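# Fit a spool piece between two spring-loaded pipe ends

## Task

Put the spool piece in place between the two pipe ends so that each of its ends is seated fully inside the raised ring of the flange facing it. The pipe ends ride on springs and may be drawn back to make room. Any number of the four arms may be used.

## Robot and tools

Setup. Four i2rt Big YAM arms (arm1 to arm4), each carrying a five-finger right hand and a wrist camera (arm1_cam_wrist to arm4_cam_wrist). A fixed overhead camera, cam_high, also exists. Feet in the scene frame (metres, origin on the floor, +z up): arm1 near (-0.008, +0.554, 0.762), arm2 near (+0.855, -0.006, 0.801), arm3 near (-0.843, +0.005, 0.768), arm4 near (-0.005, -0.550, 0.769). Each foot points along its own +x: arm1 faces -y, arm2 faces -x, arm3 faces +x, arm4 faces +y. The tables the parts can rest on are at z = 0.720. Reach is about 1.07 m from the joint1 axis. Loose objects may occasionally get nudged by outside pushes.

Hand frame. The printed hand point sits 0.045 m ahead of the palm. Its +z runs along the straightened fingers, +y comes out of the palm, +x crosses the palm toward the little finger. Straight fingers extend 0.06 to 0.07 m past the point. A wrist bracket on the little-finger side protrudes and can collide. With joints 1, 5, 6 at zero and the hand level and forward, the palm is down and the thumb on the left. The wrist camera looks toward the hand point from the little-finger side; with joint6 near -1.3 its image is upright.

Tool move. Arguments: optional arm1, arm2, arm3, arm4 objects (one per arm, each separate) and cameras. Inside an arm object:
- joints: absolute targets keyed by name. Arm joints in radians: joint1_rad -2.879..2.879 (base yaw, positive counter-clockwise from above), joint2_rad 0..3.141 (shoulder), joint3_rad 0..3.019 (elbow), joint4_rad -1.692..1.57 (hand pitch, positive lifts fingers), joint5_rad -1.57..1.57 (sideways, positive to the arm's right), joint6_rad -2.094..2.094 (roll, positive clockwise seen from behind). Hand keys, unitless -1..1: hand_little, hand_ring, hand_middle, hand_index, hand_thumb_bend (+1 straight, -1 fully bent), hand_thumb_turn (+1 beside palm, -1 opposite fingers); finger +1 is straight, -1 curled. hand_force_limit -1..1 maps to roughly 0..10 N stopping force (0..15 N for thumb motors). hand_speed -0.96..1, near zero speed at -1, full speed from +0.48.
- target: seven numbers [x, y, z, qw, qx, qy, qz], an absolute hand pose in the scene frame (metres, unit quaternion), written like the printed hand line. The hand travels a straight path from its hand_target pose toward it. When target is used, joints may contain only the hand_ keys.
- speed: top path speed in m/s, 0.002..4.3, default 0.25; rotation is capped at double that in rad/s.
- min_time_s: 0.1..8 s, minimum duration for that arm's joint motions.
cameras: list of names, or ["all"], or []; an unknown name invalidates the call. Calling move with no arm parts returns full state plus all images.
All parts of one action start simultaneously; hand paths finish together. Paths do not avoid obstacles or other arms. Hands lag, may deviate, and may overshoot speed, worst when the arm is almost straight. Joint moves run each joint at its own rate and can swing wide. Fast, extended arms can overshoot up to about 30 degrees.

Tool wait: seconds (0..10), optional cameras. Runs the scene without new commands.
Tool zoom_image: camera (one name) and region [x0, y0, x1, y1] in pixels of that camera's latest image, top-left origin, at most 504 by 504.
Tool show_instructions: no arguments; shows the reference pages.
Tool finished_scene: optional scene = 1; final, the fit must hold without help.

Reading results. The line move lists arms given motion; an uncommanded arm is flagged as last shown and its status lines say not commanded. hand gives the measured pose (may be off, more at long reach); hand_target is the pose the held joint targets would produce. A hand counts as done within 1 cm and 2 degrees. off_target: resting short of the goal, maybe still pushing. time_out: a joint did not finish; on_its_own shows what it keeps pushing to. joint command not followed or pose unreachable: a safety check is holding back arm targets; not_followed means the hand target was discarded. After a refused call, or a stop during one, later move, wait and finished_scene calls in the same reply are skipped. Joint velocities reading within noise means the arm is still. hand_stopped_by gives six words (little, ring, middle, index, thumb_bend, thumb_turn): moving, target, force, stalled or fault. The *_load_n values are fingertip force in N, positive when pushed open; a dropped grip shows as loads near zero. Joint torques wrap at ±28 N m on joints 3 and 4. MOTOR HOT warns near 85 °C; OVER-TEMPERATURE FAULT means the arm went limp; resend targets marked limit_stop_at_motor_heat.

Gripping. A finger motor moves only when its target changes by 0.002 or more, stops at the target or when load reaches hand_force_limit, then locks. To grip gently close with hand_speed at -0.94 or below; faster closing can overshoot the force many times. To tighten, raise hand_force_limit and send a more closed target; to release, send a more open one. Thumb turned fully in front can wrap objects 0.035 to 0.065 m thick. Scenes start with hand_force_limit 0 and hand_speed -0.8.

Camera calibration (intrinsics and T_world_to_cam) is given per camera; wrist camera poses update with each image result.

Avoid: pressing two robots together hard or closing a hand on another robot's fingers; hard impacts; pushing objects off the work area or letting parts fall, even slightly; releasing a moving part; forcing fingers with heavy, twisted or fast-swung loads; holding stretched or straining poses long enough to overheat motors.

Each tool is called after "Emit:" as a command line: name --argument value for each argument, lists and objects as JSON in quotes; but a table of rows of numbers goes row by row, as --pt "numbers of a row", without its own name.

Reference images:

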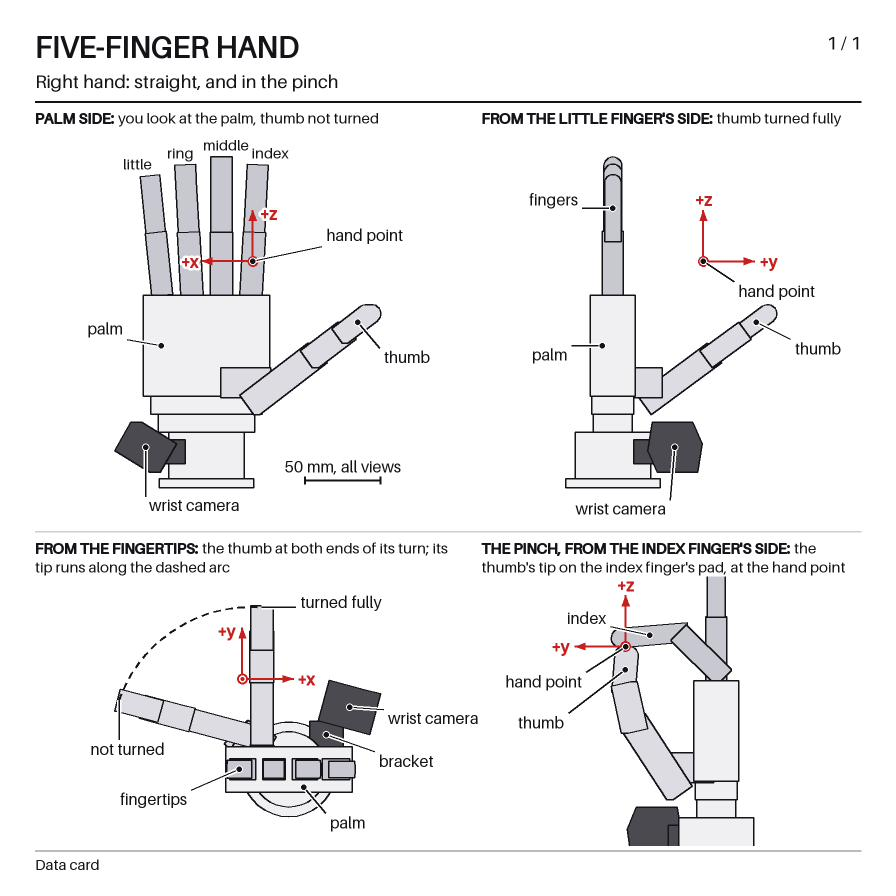

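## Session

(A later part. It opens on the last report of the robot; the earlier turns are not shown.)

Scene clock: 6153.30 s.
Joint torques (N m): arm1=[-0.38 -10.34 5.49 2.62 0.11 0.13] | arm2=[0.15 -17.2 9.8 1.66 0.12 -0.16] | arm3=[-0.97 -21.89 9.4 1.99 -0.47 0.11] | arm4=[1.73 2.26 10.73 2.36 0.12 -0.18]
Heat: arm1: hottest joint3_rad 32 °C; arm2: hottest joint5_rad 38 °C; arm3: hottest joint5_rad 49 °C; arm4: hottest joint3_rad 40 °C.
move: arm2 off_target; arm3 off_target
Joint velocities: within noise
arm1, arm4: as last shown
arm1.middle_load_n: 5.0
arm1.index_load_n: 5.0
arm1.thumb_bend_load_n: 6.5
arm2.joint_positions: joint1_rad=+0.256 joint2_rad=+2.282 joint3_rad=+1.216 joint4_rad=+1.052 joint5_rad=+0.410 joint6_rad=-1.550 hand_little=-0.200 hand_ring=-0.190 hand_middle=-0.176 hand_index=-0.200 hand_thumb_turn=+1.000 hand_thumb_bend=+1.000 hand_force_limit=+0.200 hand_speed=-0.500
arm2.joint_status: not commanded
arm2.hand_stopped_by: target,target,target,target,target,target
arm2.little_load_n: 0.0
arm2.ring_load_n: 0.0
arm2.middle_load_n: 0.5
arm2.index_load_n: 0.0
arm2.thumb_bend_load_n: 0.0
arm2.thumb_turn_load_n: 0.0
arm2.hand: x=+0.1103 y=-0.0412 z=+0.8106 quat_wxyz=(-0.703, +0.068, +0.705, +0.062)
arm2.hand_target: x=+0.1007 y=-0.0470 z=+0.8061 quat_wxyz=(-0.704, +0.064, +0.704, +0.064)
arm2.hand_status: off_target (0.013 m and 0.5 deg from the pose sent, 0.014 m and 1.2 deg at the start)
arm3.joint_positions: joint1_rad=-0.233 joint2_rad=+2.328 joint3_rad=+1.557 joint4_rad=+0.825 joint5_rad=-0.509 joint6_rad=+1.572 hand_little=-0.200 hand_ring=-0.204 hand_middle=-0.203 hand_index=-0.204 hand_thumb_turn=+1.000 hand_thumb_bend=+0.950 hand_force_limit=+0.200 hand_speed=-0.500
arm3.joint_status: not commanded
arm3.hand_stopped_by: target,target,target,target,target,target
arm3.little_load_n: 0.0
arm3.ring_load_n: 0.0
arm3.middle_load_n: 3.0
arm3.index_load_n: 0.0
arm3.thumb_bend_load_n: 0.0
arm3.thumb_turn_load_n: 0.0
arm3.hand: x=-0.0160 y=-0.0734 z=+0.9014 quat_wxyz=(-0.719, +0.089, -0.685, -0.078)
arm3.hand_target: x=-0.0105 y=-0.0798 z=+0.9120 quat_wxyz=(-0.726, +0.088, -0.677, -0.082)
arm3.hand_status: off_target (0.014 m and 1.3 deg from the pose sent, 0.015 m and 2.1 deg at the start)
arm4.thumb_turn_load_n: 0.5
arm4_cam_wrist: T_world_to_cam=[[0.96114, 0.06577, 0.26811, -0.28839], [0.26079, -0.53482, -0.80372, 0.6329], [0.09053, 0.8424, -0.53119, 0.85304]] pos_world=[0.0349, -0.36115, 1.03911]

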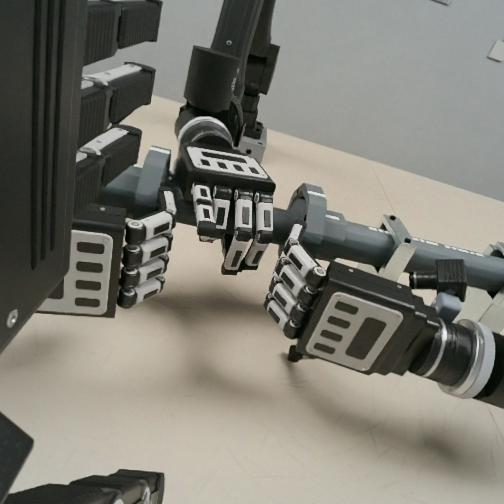

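Emit:
move --arm3 '{"target": [-0.010, -0.135, 0.912, 0.7261, -0.0883, 0.6771, 0.0824], "speed": 0.06}' --arm2 '{"target": [0.100, -0.105, 0.806, 0.7041, -0.0642, -0.7041, -0.0642], "speed": 0.06}' --cameras '["arm4_cam_wrist", "cam_high"]'

Emit:
zoom_image --camera "arm4_cam_wrist" --region '[110, 120, 350, 290]'

Scene clock: 6162.80 s.
Joint torques (N m): arm1=[-0.38 -10.4 5.49 2.62 0.13 0.13] | arm2=[0.09 -17.2 10.15 1.62 0.1 -0.14] | arm3=[0.03 -20.84 9.63 1.58 -0.12 0.06] | arm4=[1.67 2.26 10.73 2.36 0.13 -0.17]
Heat: arm1: hottest joint3_rad 32 °C; arm2: hottest joint5_rad 38 °C; arm3: hottest joint5_rad 48 °C; arm4: hottest joint3_rad 40 °C.
move: arm2 off_target; arm3 done
Joint velocities: within noise
arm1: as last shown
arm1.middle_load_n: 4.5
arm1.thumb_bend_load_n: 6.0
arm1.hand: x=+0.0474 y=-0.0470 z=+0.8201 quat_wxyz=(-0.095, +0.133, -0.662, +0.731)
arm2.joint_positions: joint1_rad=+0.350 joint2_rad=+2.300 joint3_rad=+1.268 joint4_rad=+1.018 joint5_rad=+0.504 joint6_rad=-1.550 hand_little=-0.200 hand_ring=-0.190 hand_middle=-0.176 hand_index=-0.200 hand_thumb_turn=+1.000 hand_thumb_bend=+1.000 hand_force_limit=+0.200 hand_speed=-0.500
arm2.joint_status: not commanded
arm2.hand_stopped_by: target,target,target,target,target,target
arm2.little_load_n: 0.0
arm2.ring_load_n: 0.0
arm2.middle_load_n: 0.0
arm2.index_load_n: 0.0
arm2.thumb_bend_load_n: 0.0
arm2.thumb_turn_load_n: 0.0
arm2.hand: x=+0.1101 y=-0.0984 z=+0.8110 quat_wxyz=(-0.703, +0.067, +0.705, +0.063)
arm2.hand_target: x=+0.1006 y=-0.1049 z=+0.8063 quat_wxyz=(-0.704, +0.064, +0.704, +0.064)
arm2.hand_status: off_target (0.013 m and 0.4 deg from the pose sent, 0.065 m and 0.5 deg at the start)
arm3.joint_positions: joint1_rad=-0.322 joint2_rad=+2.354 joint3_rad=+1.627 joint4_rad=+0.797 joint5_rad=-0.593 joint6_rad=+1.587 hand_little=-0.200 hand_ring=-0.204 hand_middle=-0.204 hand_index=-0.204 hand_thumb_turn=+1.000 hand_thumb_bend=+0.950 hand_force_limit=+0.200 hand_speed=-0.500
arm3.joint_status: not commanded
arm3.hand_stopped_by: target,target,target,target,target,target
arm3.little_load_n: 0.0
arm3.ring_load_n: 0.0
arm3.middle_load_n: 0.0
arm3.index_load_n: 0.0
arm3.thumb_bend_load_n: 0.0
arm3.thumb_turn_load_n: 0.0
arm3.hand: x=-0.0185 y=-0.1378 z=+0.9088 quat_wxyz=(-0.723, +0.086, -0.681, -0.078)
arm3.hand_target: x=-0.0105 y=-0.1349 z=+0.9122 quat_wxyz=(-0.726, +0.088, -0.677, -0.082)
arm3.hand_status: done (0.010 m and 0.8 deg from the pose sent, 0.063 m and 1.3 deg at the start)
arm4.joint_positions: joint1_rad=+0.131 joint2_rad=+0.019 joint3_rad=+0.149 joint4_rad=-0.186 joint5_rad=+0.186 joint6_rad=-1.547 hand_little=+1.000 hand_ring=+1.000 hand_middle=+1.000 hand_index=+1.000 hand_thumb_turn=+1.000 hand_thumb_bend=+1.000 hand_force_limit=+0.000 hand_speed=-0.800
arm4.joint_status: not commanded
arm4.hand_stopped_by: target,target,target,target,target,target
arm4.little_load_n: 0.0
arm4.ring_load_n: 0.0
arm4.middle_load_n: 0.0
arm4.index_load_n: 0.0
arm4.thumb_bend_load_n: 0.0
arm4.thumb_turn_load_n: 0.0
arm4.hand: x=+0.0479 y=-0.2667 z=+0.9802 quat_wxyz=(-0.482, +0.524, +0.498, +0.495)
arm4.hand_target: x=+0.0453 y=-0.2664 z=+0.9903 quat_wxyz=(-0.486, +0.514, +0.498, +0.500)
arm4.hand_status: not commanded
arm4_cam_wrist: T_world_to_cam=[[0.96114, 0.06577, 0.26811, -0.28839], [0.26079, -0.53482, -0.80372, 0.6329], [0.09053, 0.8424, -0.53119, 0.85304]] pos_world=[0.0349, -0.36115, 1.03911]

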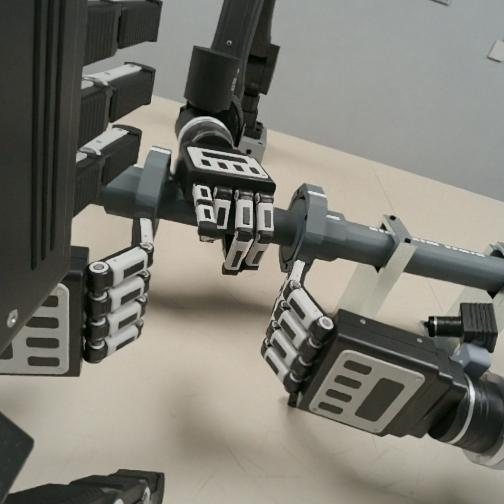

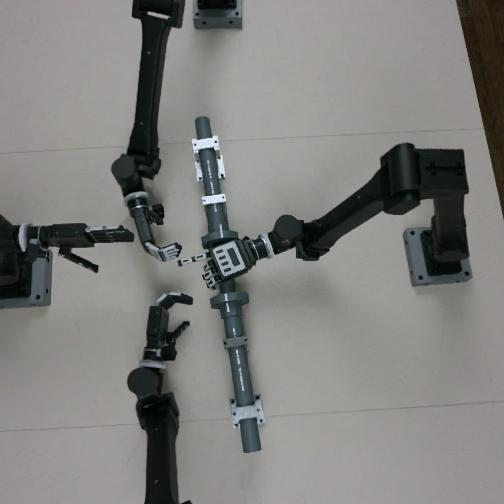

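Scaled by 2.100 from the camera's image (finer frame: 720x720).

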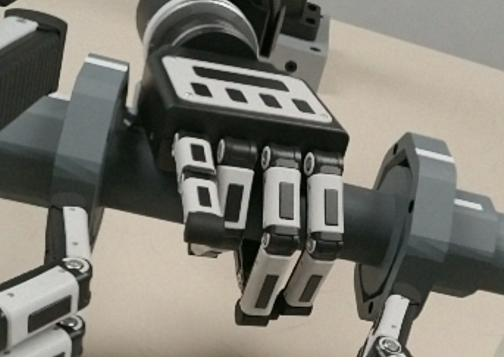

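Emit:
move --arm3 '{"target": [-0.090, -0.145, 0.912, 0.7261, -0.0883, 0.6771, 0.0824], "speed": 0.12}' --arm2 '{"target": [0.190, -0.115, 0.806, 0.7041, -0.0642, -0.7041, -0.0642], "speed": 0.12}' --arm1 '{"joints": {"hand_speed": -0.85, "hand_index": 0.1, "hand_middle": 0.1, "hand_ring": -0.4, "hand_thumb_bend": 0.7}}'

Emit:
move --arm1 '{"joints": {"hand_speed": -0.7, "hand_index": 1.0, "hand_middle": 1.0, "hand_ring": 1.0, "hand_thumb_bend": 1.0}}' --cameras '["arm4_cam_wrist"]'

Emit:
zoom_image --camera "arm4_cam_wrist" --region '[110, 120, 350, 290]'

Scene clock: 6176.83 s.
Joint torques (N m): arm1=[-0.38 -10.4 5.49 2.63 0.13 0.13] | arm2=[0.15 -18.08 4.33 2.41 0.1 -0.09] | arm3=[-0.38 -21.71 6.01 2.59 -0.15 0.06] | arm4=[1.67 2.26 10.73 2.36 0.13 -0.17]
Heat: arm1: hottest joint3_rad 32 °C; arm2: hottest joint5_rad 37 °C; arm3: hottest joint5_rad 46 °C; arm4: hottest joint3_rad 40 °C.
move: arm1 done; arm2 done; arm3 off_target
Joint velocities: within noise
arm1.joint_positions: joint1_rad=-0.103 joint2_rad=+1.945 joint3_rad=+0.708 joint4_rad=+1.331 joint5_rad=-0.402 joint6_rad=-0.037 hand_little=+1.000 hand_ring=-0.400 hand_middle=+0.100 hand_index=+0.100 hand_thumb_turn=-1.000 hand_thumb_bend=+0.700 hand_force_limit=-0.200 hand_speed=-0.850
arm1.joint_status: all done
arm1.hand_stopped_by: target,target,target,target,target,target
arm1.little_load_n: 0.0
arm1.ring_load_n: 0.0
arm1.middle_load_n: 0.0
arm1.index_load_n: 0.0
arm1.thumb_bend_load_n: 0.0
arm1.thumb_turn_load_n: 0.0
arm1.hand: x=+0.0474 y=-0.0470 z=+0.8201 quat_wxyz=(-0.095, +0.133, -0.662, +0.731)
arm1.hand_target: x=+0.0475 y=-0.0503 z=+0.8200 quat_wxyz=(-0.096, +0.131, -0.659, +0.735)
arm1.hand_status: not commanded
arm2.joint_positions: joint1_rad=+0.422 joint2_rad=+2.235 joint3_rad=+1.060 joint4_rad=+1.156 joint5_rad=+0.577 joint6_rad=-1.553 hand_little=-0.200 hand_ring=-0.190 hand_middle=-0.176 hand_index=-0.200 hand_thumb_turn=+1.000 hand_thumb_bend=+1.000 hand_force_limit=+0.200 hand_speed=-0.500
arm2.joint_status: not commanded
arm2.hand_stopped_by: target,target,target,target,target,target
arm2.little_load_n: 0.0
arm2.ring_load_n: 0.0
arm2.middle_load_n: 0.0
arm2.index_load_n: 0.0
arm2.thumb_bend_load_n: 0.0
arm2.thumb_turn_load_n: 0.0
arm2.hand: x=+0.1850 y=-0.1132 z=+0.8043 quat_wxyz=(-0.702, +0.066, +0.706, +0.066)
arm2.hand_target: x=+0.1899 y=-0.1150 z=+0.8060 quat_wxyz=(-0.704, +0.064, +0.704, +0.064)
arm2.hand_status: done (0.006 m and 0.4 deg from the pose sent, 0.082 m and 0.4 deg at the start)
arm3.joint_positions: joint1_rad=-0.371 joint2_rad=+2.255 joint3_rad=+1.387 joint4_rad=+0.925 joint5_rad=-0.652 joint6_rad=+1.593 hand_little=-0.200 hand_ring=-0.204 hand_middle=-0.204 hand_index=-0.204 hand_thumb_turn=+1.000 hand_thumb_bend=+0.950 hand_force_limit=+0.200 hand_speed=-0.500
arm3.joint_status: not commanded
arm3.hand_stopped_by: target,target,target,target,target,target
arm3.little_load_n: 0.5
arm3.ring_load_n: 0.0
arm3.middle_load_n: 0.0
arm3.index_load_n: 0.0
arm3.thumb_bend_load_n: 0.0
arm3.thumb_turn_load_n: 0.0
arm3.hand: x=-0.0884 y=-0.1430 z=+0.8982 quat_wxyz=(-0.718, +0.087, -0.686, -0.085)
arm3.hand_target: x=-0.0899 y=-0.1450 z=+0.9119 quat_wxyz=(-0.726, +0.088, -0.677, -0.082)
arm3.hand_status: off_target (0.014 m and 1.4 deg from the pose sent, 0.072 m and 0.8 deg at the start)
arm4: as last shown
pictures: none

Scene clock: 6179.00 s.
Joint torques (N m): arm1=[-0.44 -10.46 5.5 2.63 0.13 0.14] | arm2=[0.21 -18.08 4.36 2.47 0.09 -0.08] | arm3=[-0.38 -21.6 6 2.58 -0.12 0.03] | arm4=[1.67 2.26 10.71 2.36 0.13 -0.17]
Heat: arm1: hottest joint3_rad 32 °C; arm2: hottest joint5_rad 37 °C; arm3: hottest joint5_rad 45 °C; arm4: hottest joint3_rad 40 °C.
move: arm1 done
Joint velocities: within noise
arm1.joint_positions: joint1_rad=-0.103 joint2_rad=+1.945 joint3_rad=+0.708 joint4_rad=+1.331 joint5_rad=-0.402 joint6_rad=-0.037 hand_little=+1.000 hand_ring=+1.000 hand_middle=+1.000 hand_index=+1.000 hand_thumb_turn=-1.000 hand_thumb_bend=+1.000 hand_force_limit=-0.200 hand_speed=-0.700
arm1.joint_status: all done
arm1.hand_stopped_by: target,target,target,target,target,target
arm1.little_load_n: 0.0
arm1.ring_load_n: 0.0
arm1.middle_load_n: 0.0
arm1.index_load_n: 0.0
arm1.thumb_bend_load_n: 0.0
arm1.thumb_turn_load_n: 0.0
arm1.hand: x=+0.0474 y=-0.0470 z=+0.8201 quat_wxyz=(-0.095, +0.133, -0.662, +0.731)
arm1.hand_target: x=+0.0475 y=-0.0503 z=+0.8200 quat_wxyz=(-0.096, +0.131, -0.659, +0.735)
arm1.hand_status: not commanded
arm2, arm3, arm4: as last shown
arm2.thumb_bend_load_n: -0.5
arm3.little_load_n: 0.0
arm3.thumb_turn_load_n: -0.5
arm4_cam_wrist: T_world_to_cam=[[0.96114, 0.06577, 0.26811, -0.28839], [0.26079, -0.53482, -0.80372, 0.6329], [0.09053, 0.8424, -0.53119, 0.85304]] pos_world=[0.0349, -0.36115, 1.03911]

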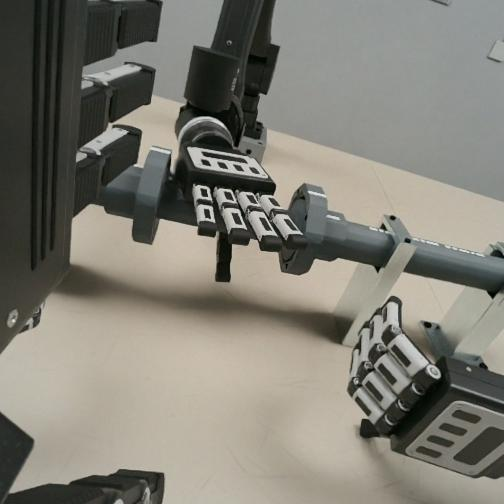

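Scaled by 2.100 from the camera's image (finer frame: 720x720).

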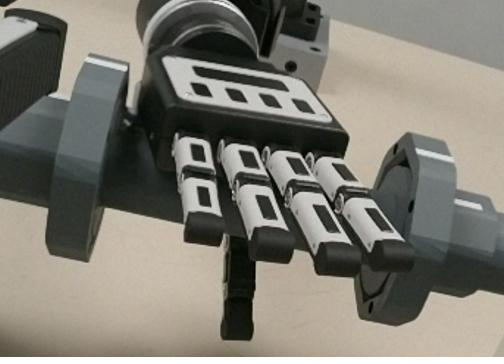

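Emit:
move --arm1 '{"target": [0.0475, -0.0470, 0.832, 0.0960, -0.1309, 0.6587, -0.7345], "speed": 0.04}'

Emit:
move --arm1 '{"target": [0.0475, 0.0200, 0.836, 0.0960, -0.1309, 0.6587, -0.7345], "speed": 0.06}' --cameras '["arm4_cam_wrist"]'

Emit:
zoom_image --camera "arm4_cam_wrist" --region '[110, 120, 350, 290]'

Scene clock: 6198.40 s.
Joint torques (N m): arm1=[-0.56 -12.4 4.53 1.77 0.12 0.13] | arm2=[0.21 -18.08 4.31 2.48 0.11 -0.08] | arm3=[-0.62 -21.42 6.06 2.61 -0.11 0.06] | arm4=[1.73 2.32 10.73 2.36 0.13 -0.18]
Heat: arm1: hottest joint3_rad 32 °C; arm2: hottest joint5_rad 37 °C; arm3: hottest joint2_rad 43 °C; arm4: hottest joint3_rad 40 °C.
move: arm1 done
Joint velocities: within noise
arm1.joint_positions: joint1_rad=-0.103 joint2_rad=+1.930 joint3_rad=+0.708 joint4_rad=+1.327 joint5_rad=-0.402 joint6_rad=-0.037 hand_little=+1.000 hand_ring=+1.000 hand_middle=+1.000 hand_index=+1.000 hand_thumb_turn=-1.000 hand_thumb_bend=+1.000 hand_force_limit=-0.200 hand_speed=-0.700
arm1.joint_status: not commanded
arm1.hand_stopped_by: target,target,target,target,target,target
arm1.little_load_n: 0.0
arm1.ring_load_n: 0.0
arm1.middle_load_n: 0.0
arm1.index_load_n: 0.0
arm1.thumb_bend_load_n: 0.0
arm1.thumb_turn_load_n: 0.0
arm1.hand: x=+0.0473 y=-0.0478 z=+0.8274 quat_wxyz=(-0.094, +0.133, -0.659, +0.734)
arm1.hand_target: x=+0.0475 y=-0.0470 z=+0.8320 quat_wxyz=(-0.096, +0.131, -0.659, +0.735)
arm1.hand_status: done (0.005 m and 0.4 deg from the pose sent, 0.012 m and 0.6 deg at the start)
arm2, arm3, arm4: as last shown
arm2.thumb_bend_load_n: 0.0
arm3.thumb_bend_load_n: -0.5
arm3.thumb_turn_load_n: 0.0
pictures: none

Scene clock: 6200.03 s.
Joint torques (N m): arm1=[-1.38 -10.4 3.62 2.82 -0.01 0.14] | arm2=[0.09 -18.08 4.34 2.4 0.11 -0.09] | arm3=[-0.03 -21.54 6.05 2.52 -0.14 0.06] | arm4=[1.67 2.26 10.71 2.36 0.12 -0.18]
Heat: arm1: hottest joint3_rad 32 °C; arm2: hottest joint5_rad 37 °C; arm3: hottest joint2_rad 43 °C; arm4: hottest joint3_rad 40 °C.
move: arm1 off_target
Joint velocities: within noise
arm1.joint_positions: joint1_rad=-0.105 joint2_rad=+1.842 joint3_rad=+0.520 joint4_rad=+1.399 joint5_rad=-0.414 joint6_rad=-0.036 hand_little=+1.000 hand_ring=+1.000 hand_middle=+1.000 hand_index=+1.000 hand_thumb_turn=-1.000 hand_thumb_bend=+1.000 hand_force_limit=-0.200 hand_speed=-0.700
arm1.joint_status: not commanded
arm1.hand_stopped_by: target,target,target,target,target,target
arm1.little_load_n: 0.0
arm1.ring_load_n: 0.0
arm1.middle_load_n: 0.0
arm1.index_load_n: 0.0
arm1.thumb_bend_load_n: 0.0
arm1.thumb_turn_load_n: 0.0
arm1.hand: x=+0.0538 y=+0.0203 z=+0.8255 quat_wxyz=(-0.100, +0.135, -0.668, +0.725)
arm1.hand_target: x=+0.0477 y=+0.0200 z=+0.8358 quat_wxyz=(-0.096, +0.131, -0.659, +0.735)
arm1.hand_status: off_target (0.012 m and 1.7 deg from the pose sent, 0.068 m and 0.4 deg at the start)
arm2, arm3, arm4: as last shown
arm3.thumb_bend_load_n: 0.0
arm4_cam_wrist: T_world_to_cam=[[0.96114, 0.06577, 0.26811, -0.28839], [0.26079, -0.53482, -0.80372, 0.6329], [0.09053, 0.8424, -0.53119, 0.85304]] pos_world=[0.0349, -0.36115, 1.03911]

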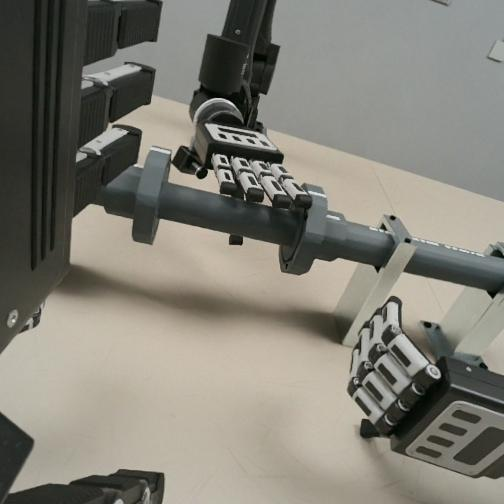

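Scaled by 2.100 from the camera's image (finer frame: 720x720).

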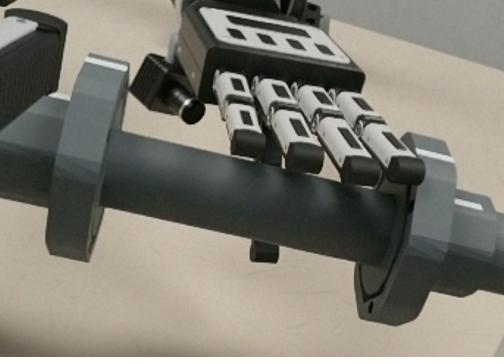

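Emit:
move --arm1 '{"target": [0.0430, 0.0300, 0.900, 0.0960, -0.1309, 0.6587, -0.7345], "speed": 0.08}'

Emit:
move --arm1 '{"target": [0.0400, 0.1000, 1.000, 0.0960, -0.1309, 0.6587, -0.7345], "speed": 0.15}' --cameras '["arm4_cam_wrist", "cam_high", "arm1_cam_wrist"]'

Emit:
zoom_image --camera "arm4_cam_wrist" --region '[110, 120, 350, 290]'

Emit:
zoom_image --camera "cam_high" --region '[180, 200, 280, 340]'

Scene clock: 6214.50 s.
Joint torques (N m): arm1=[-1.44 -8.47 5.76 1.73 0.01 0.13] | arm2=[0.32 -18.08 4.3 2.47 0.1 -0.09] | arm3=[-0.44 -21.77 6.11 2.62 -0.12 0.06] | arm4=[1.61 2.2 10.73 2.37 0.13 -0.17]
Heat: arm1: hottest joint3_rad 32 °C; arm2: hottest joint5_rad 36 °C; arm3: hottest joint2_rad 43 °C; arm4: hottest joint3_rad 40 °C.
move: arm1 done
Joint velocities: within noise
arm1.joint_positions: joint1_rad=-0.119 joint2_rad=+1.575 joint3_rad=+0.501 joint4_rad=+1.188 joint5_rad=-0.429 joint6_rad=-0.034 hand_little=+1.000 hand_ring=+1.000 hand_middle=+1.000 hand_index=+1.000 hand_thumb_turn=-1.000 hand_thumb_bend=+1.000 hand_force_limit=-0.200 hand_speed=-0.700
arm1.joint_status: not commanded
arm1.hand_stopped_by: target,target,target,target,target,target
arm1.little_load_n: -0.5
arm1.ring_load_n: 0.0
arm1.middle_load_n: 0.0
arm1.index_load_n: 0.0
arm1.thumb_bend_load_n: 0.0
arm1.thumb_turn_load_n: 0.0
arm1.hand: x=+0.0489 y=+0.0287 z=+0.9006 quat_wxyz=(-0.097, +0.137, -0.655, +0.737)
arm1.hand_target: x=+0.0431 y=+0.0300 z=+0.8999 quat_wxyz=(-0.096, +0.131, -0.659, +0.735)
arm1.hand_status: done (0.006 m and 0.9 deg from the pose sent, 0.076 m and 1.7 deg at the start)
arm2, arm3, arm4: as last shown
arm4.middle_load_n: -0.5
pictures: none

Scene clock: 6216.03 s.
Joint torques (N m): arm1=[-1.44 -3.55 9.43 1.77 0.01 0.11] | arm2=[0.15 -18.49 4.31 2.45 0.1 -0.09] | arm3=[-0.5 -21.83 6.13 2.61 -0.11 0.07] | arm4=[1.73 2.2 10.71 2.36 0.13 -0.18]
Heat: arm1: hottest joint3_rad 32 °C; arm2: hottest joint5_rad 36 °C; arm3: hottest joint2_rad 43 °C; arm4: hottest joint3_rad 40 °C.
move: arm1 done
Joint velocities: within noise
arm1.joint_positions: joint1_rad=-0.155 joint2_rad=+1.038 joint3_rad=+0.432 joint4_rad=+0.725 joint5_rad=-0.465 joint6_rad=-0.026 hand_little=+1.000 hand_ring=+1.000 hand_middle=+1.000 hand_index=+1.000 hand_thumb_turn=-1.000 hand_thumb_bend=+1.000 hand_force_limit=-0.200 hand_speed=-0.700
arm1.joint_status: not commanded
arm1.hand_stopped_by: target,target,target,target,target,target
arm1.little_load_n: 0.0
arm1.ring_load_n: 0.0
arm1.middle_load_n: 0.0
arm1.index_load_n: 0.0
arm1.thumb_bend_load_n: 0.0
arm1.thumb_turn_load_n: 0.0
arm1.hand: x=+0.0454 y=+0.1008 z=+1.0020 quat_wxyz=(-0.098, +0.137, -0.654, +0.737)
arm1.hand_target: x=+0.0401 y=+0.1000 z=+1.0000 quat_wxyz=(-0.096, +0.131, -0.659, +0.735)
arm1.hand_status: done (0.006 m and 0.9 deg from the pose sent, 0.123 m and 0.9 deg at the start)
arm2, arm3, arm4: as last shown
arm2.thumb_turn_load_n: -0.5
arm4.middle_load_n: 0.0
pictures: arm1_cam_wrist, arm4_cam_wrist, cam_high
arm1_cam_wrist: T_world_to_cam=[[-0.31065, -0.22967, -0.92236, 0.95697], [0.58422, 0.7193, -0.37588, 0.27346], [0.74979, -0.65563, -0.08928, 0.2355]] pos_world=[-0.03905, 0.17748, 1.00648]
arm4_cam_wrist: T_world_to_cam=[[0.96114, 0.06577, 0.26811, -0.28839], [0.26079, -0.53482, -0.80372, 0.6329], [0.09053, 0.8424, -0.53119, 0.85304]] pos_world=[0.0349, -0.36115, 1.03911]

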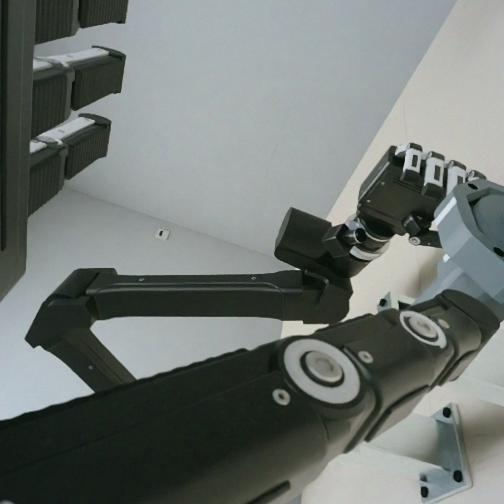

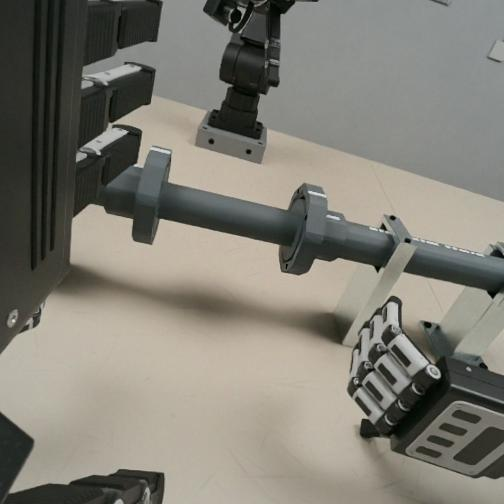

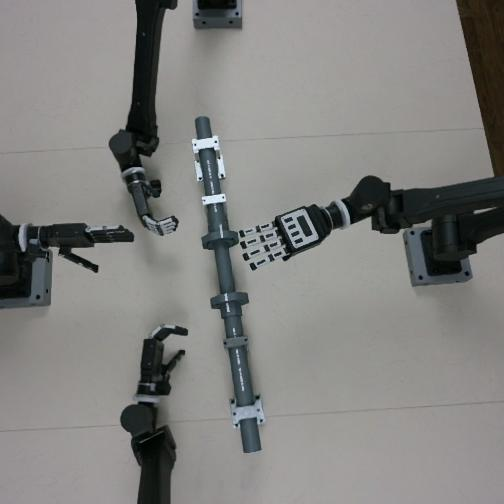

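Scaled by 2.100 from the camera's image (finer frame: 720x720).

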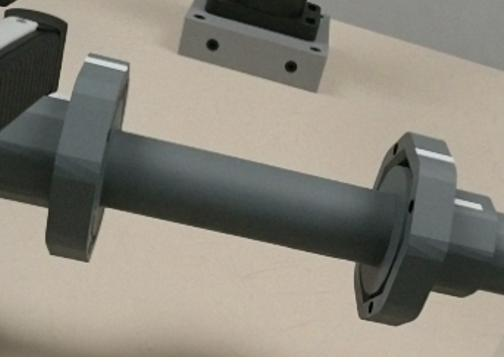

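Scaled by 3.600 from the camera's image (finer frame: 720x720).

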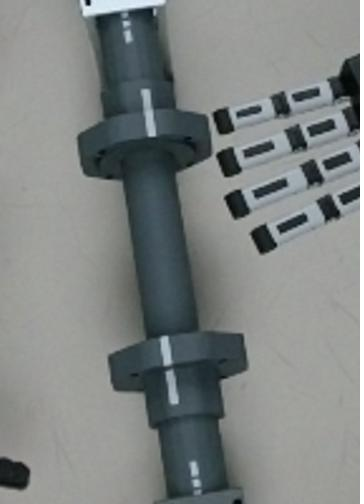

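Emit:
zoom_image --camera "arm4_cam_wrist" --region '[125, 135, 185, 255]'

Emit:
zoom_image --camera "cam_high" --region '[195, 225, 255, 315]'

Emit:
zoom_image --camera "arm4_cam_wrist" --region '[265, 170, 345, 290]'

Scaled by 4.200 from the camera's image (finer frame: 720x720).

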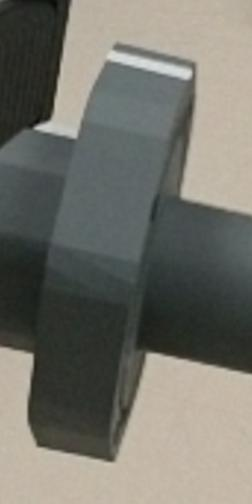

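Scaled by 5.600 from the camera's image (finer frame: 720x720).

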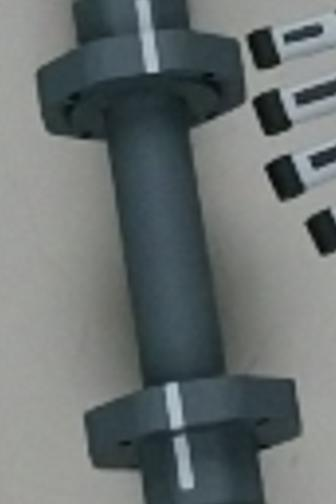

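Scaled by 4.200 from the camera's image (finer frame: 720x720).

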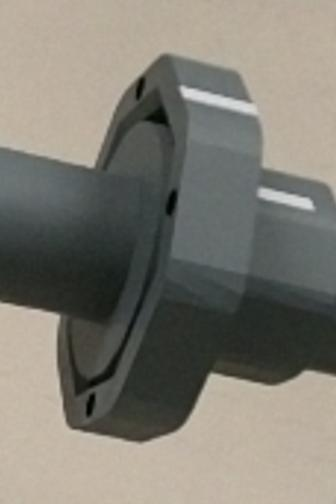

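Emit:
move --arm4 '{"target": [0.083, -0.245, 0.995, 0.6061, -0.3642, -0.6061, -0.3642], "speed": 0.15}' --cameras '["arm4_cam_wrist"]'

Emit:
zoom_image --camera "arm4_cam_wrist" --region '[140, 120, 300, 280]'

Scene clock: 6254.37 s.
Joint torques (N m): arm1=[-1.49 -3.55 9.4 1.73 0.01 0.11] | arm2=[0.15 -18.26 4.31 2.41 0.11 -0.08] | arm3=[-0.62 -21.66 6.12 2.51 -0.11 0.07] | arm4=[0.21 1.55 12.22 2.21 -0.19 0.05]
Heat: arm1: hottest joint3_rad 32 °C; arm2: hottest joint5_rad 36 °C; arm3: hottest joint2_rad 43 °C; arm4: hottest joint3_rad 40 °C.
move: arm4 off_target
Joint velocities: within noise
arm1, arm2, arm3: as last shown
arm2.thumb_bend_load_n: -0.5
arm4.joint_positions: joint1_rad=-0.871 joint2_rad=+0.518 joint3_rad=+0.160 joint4_rad=+0.261 joint5_rad=-1.350 joint6_rad=-1.617 hand_little=+1.000 hand_ring=+1.000 hand_middle=+1.000 hand_index=+1.000 hand_thumb_turn=+1.000 hand_thumb_bend=+1.000 hand_force_limit=+0.000 hand_speed=-0.800
arm4.joint_status: not commanded
arm4.hand_stopped_by: target,target,target,target,target,target
arm4.little_load_n: 0.0
arm4.ring_load_n: 0.0
arm4.middle_load_n: 0.0
arm4.index_load_n: 0.5
arm4.thumb_bend_load_n: 0.0
arm4.thumb_turn_load_n: 0.0
arm4.hand: x=+0.0735 y=-0.2512 z=+0.9703 quat_wxyz=(-0.611, +0.377, +0.604, +0.347)
arm4.hand_target: x=+0.0824 y=-0.2463 z=+0.9948 quat_wxyz=(-0.606, +0.364, +0.606, +0.364)
arm4.hand_status: off_target (0.027 m and 2.5 deg from the pose sent, 0.044 m and 30.4 deg at the start; a joint's target at an end of its range on 19 of 79 steps)
arm4_cam_wrist: T_world_to_cam=[[0.80424, 0.54254, 0.24257, -0.1552], [0.46283, -0.31574, -0.82831, 0.69065], [-0.3728, 0.77843, -0.50504, 0.82502]] pos_world=[0.11273, -0.33995, 1.02639]

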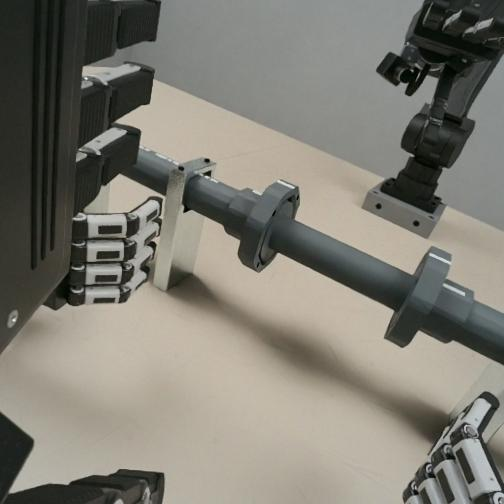

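Scaled by 3.150 from the camera's image (finer frame: 720x720).

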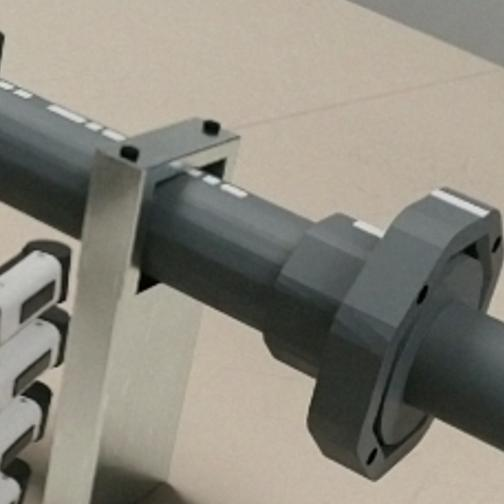

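Emit:
zoom_image --camera "arm4_cam_wrist" --region '[230, 170, 310, 280]'

Scaled by 4.582 from the camera's image (finer frame: 720x720).

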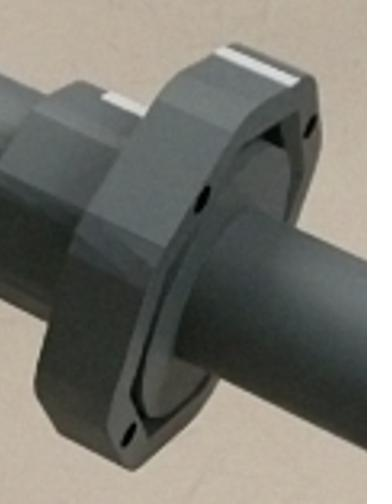

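Emit:
finished_scene

The scene is finished: the task was done.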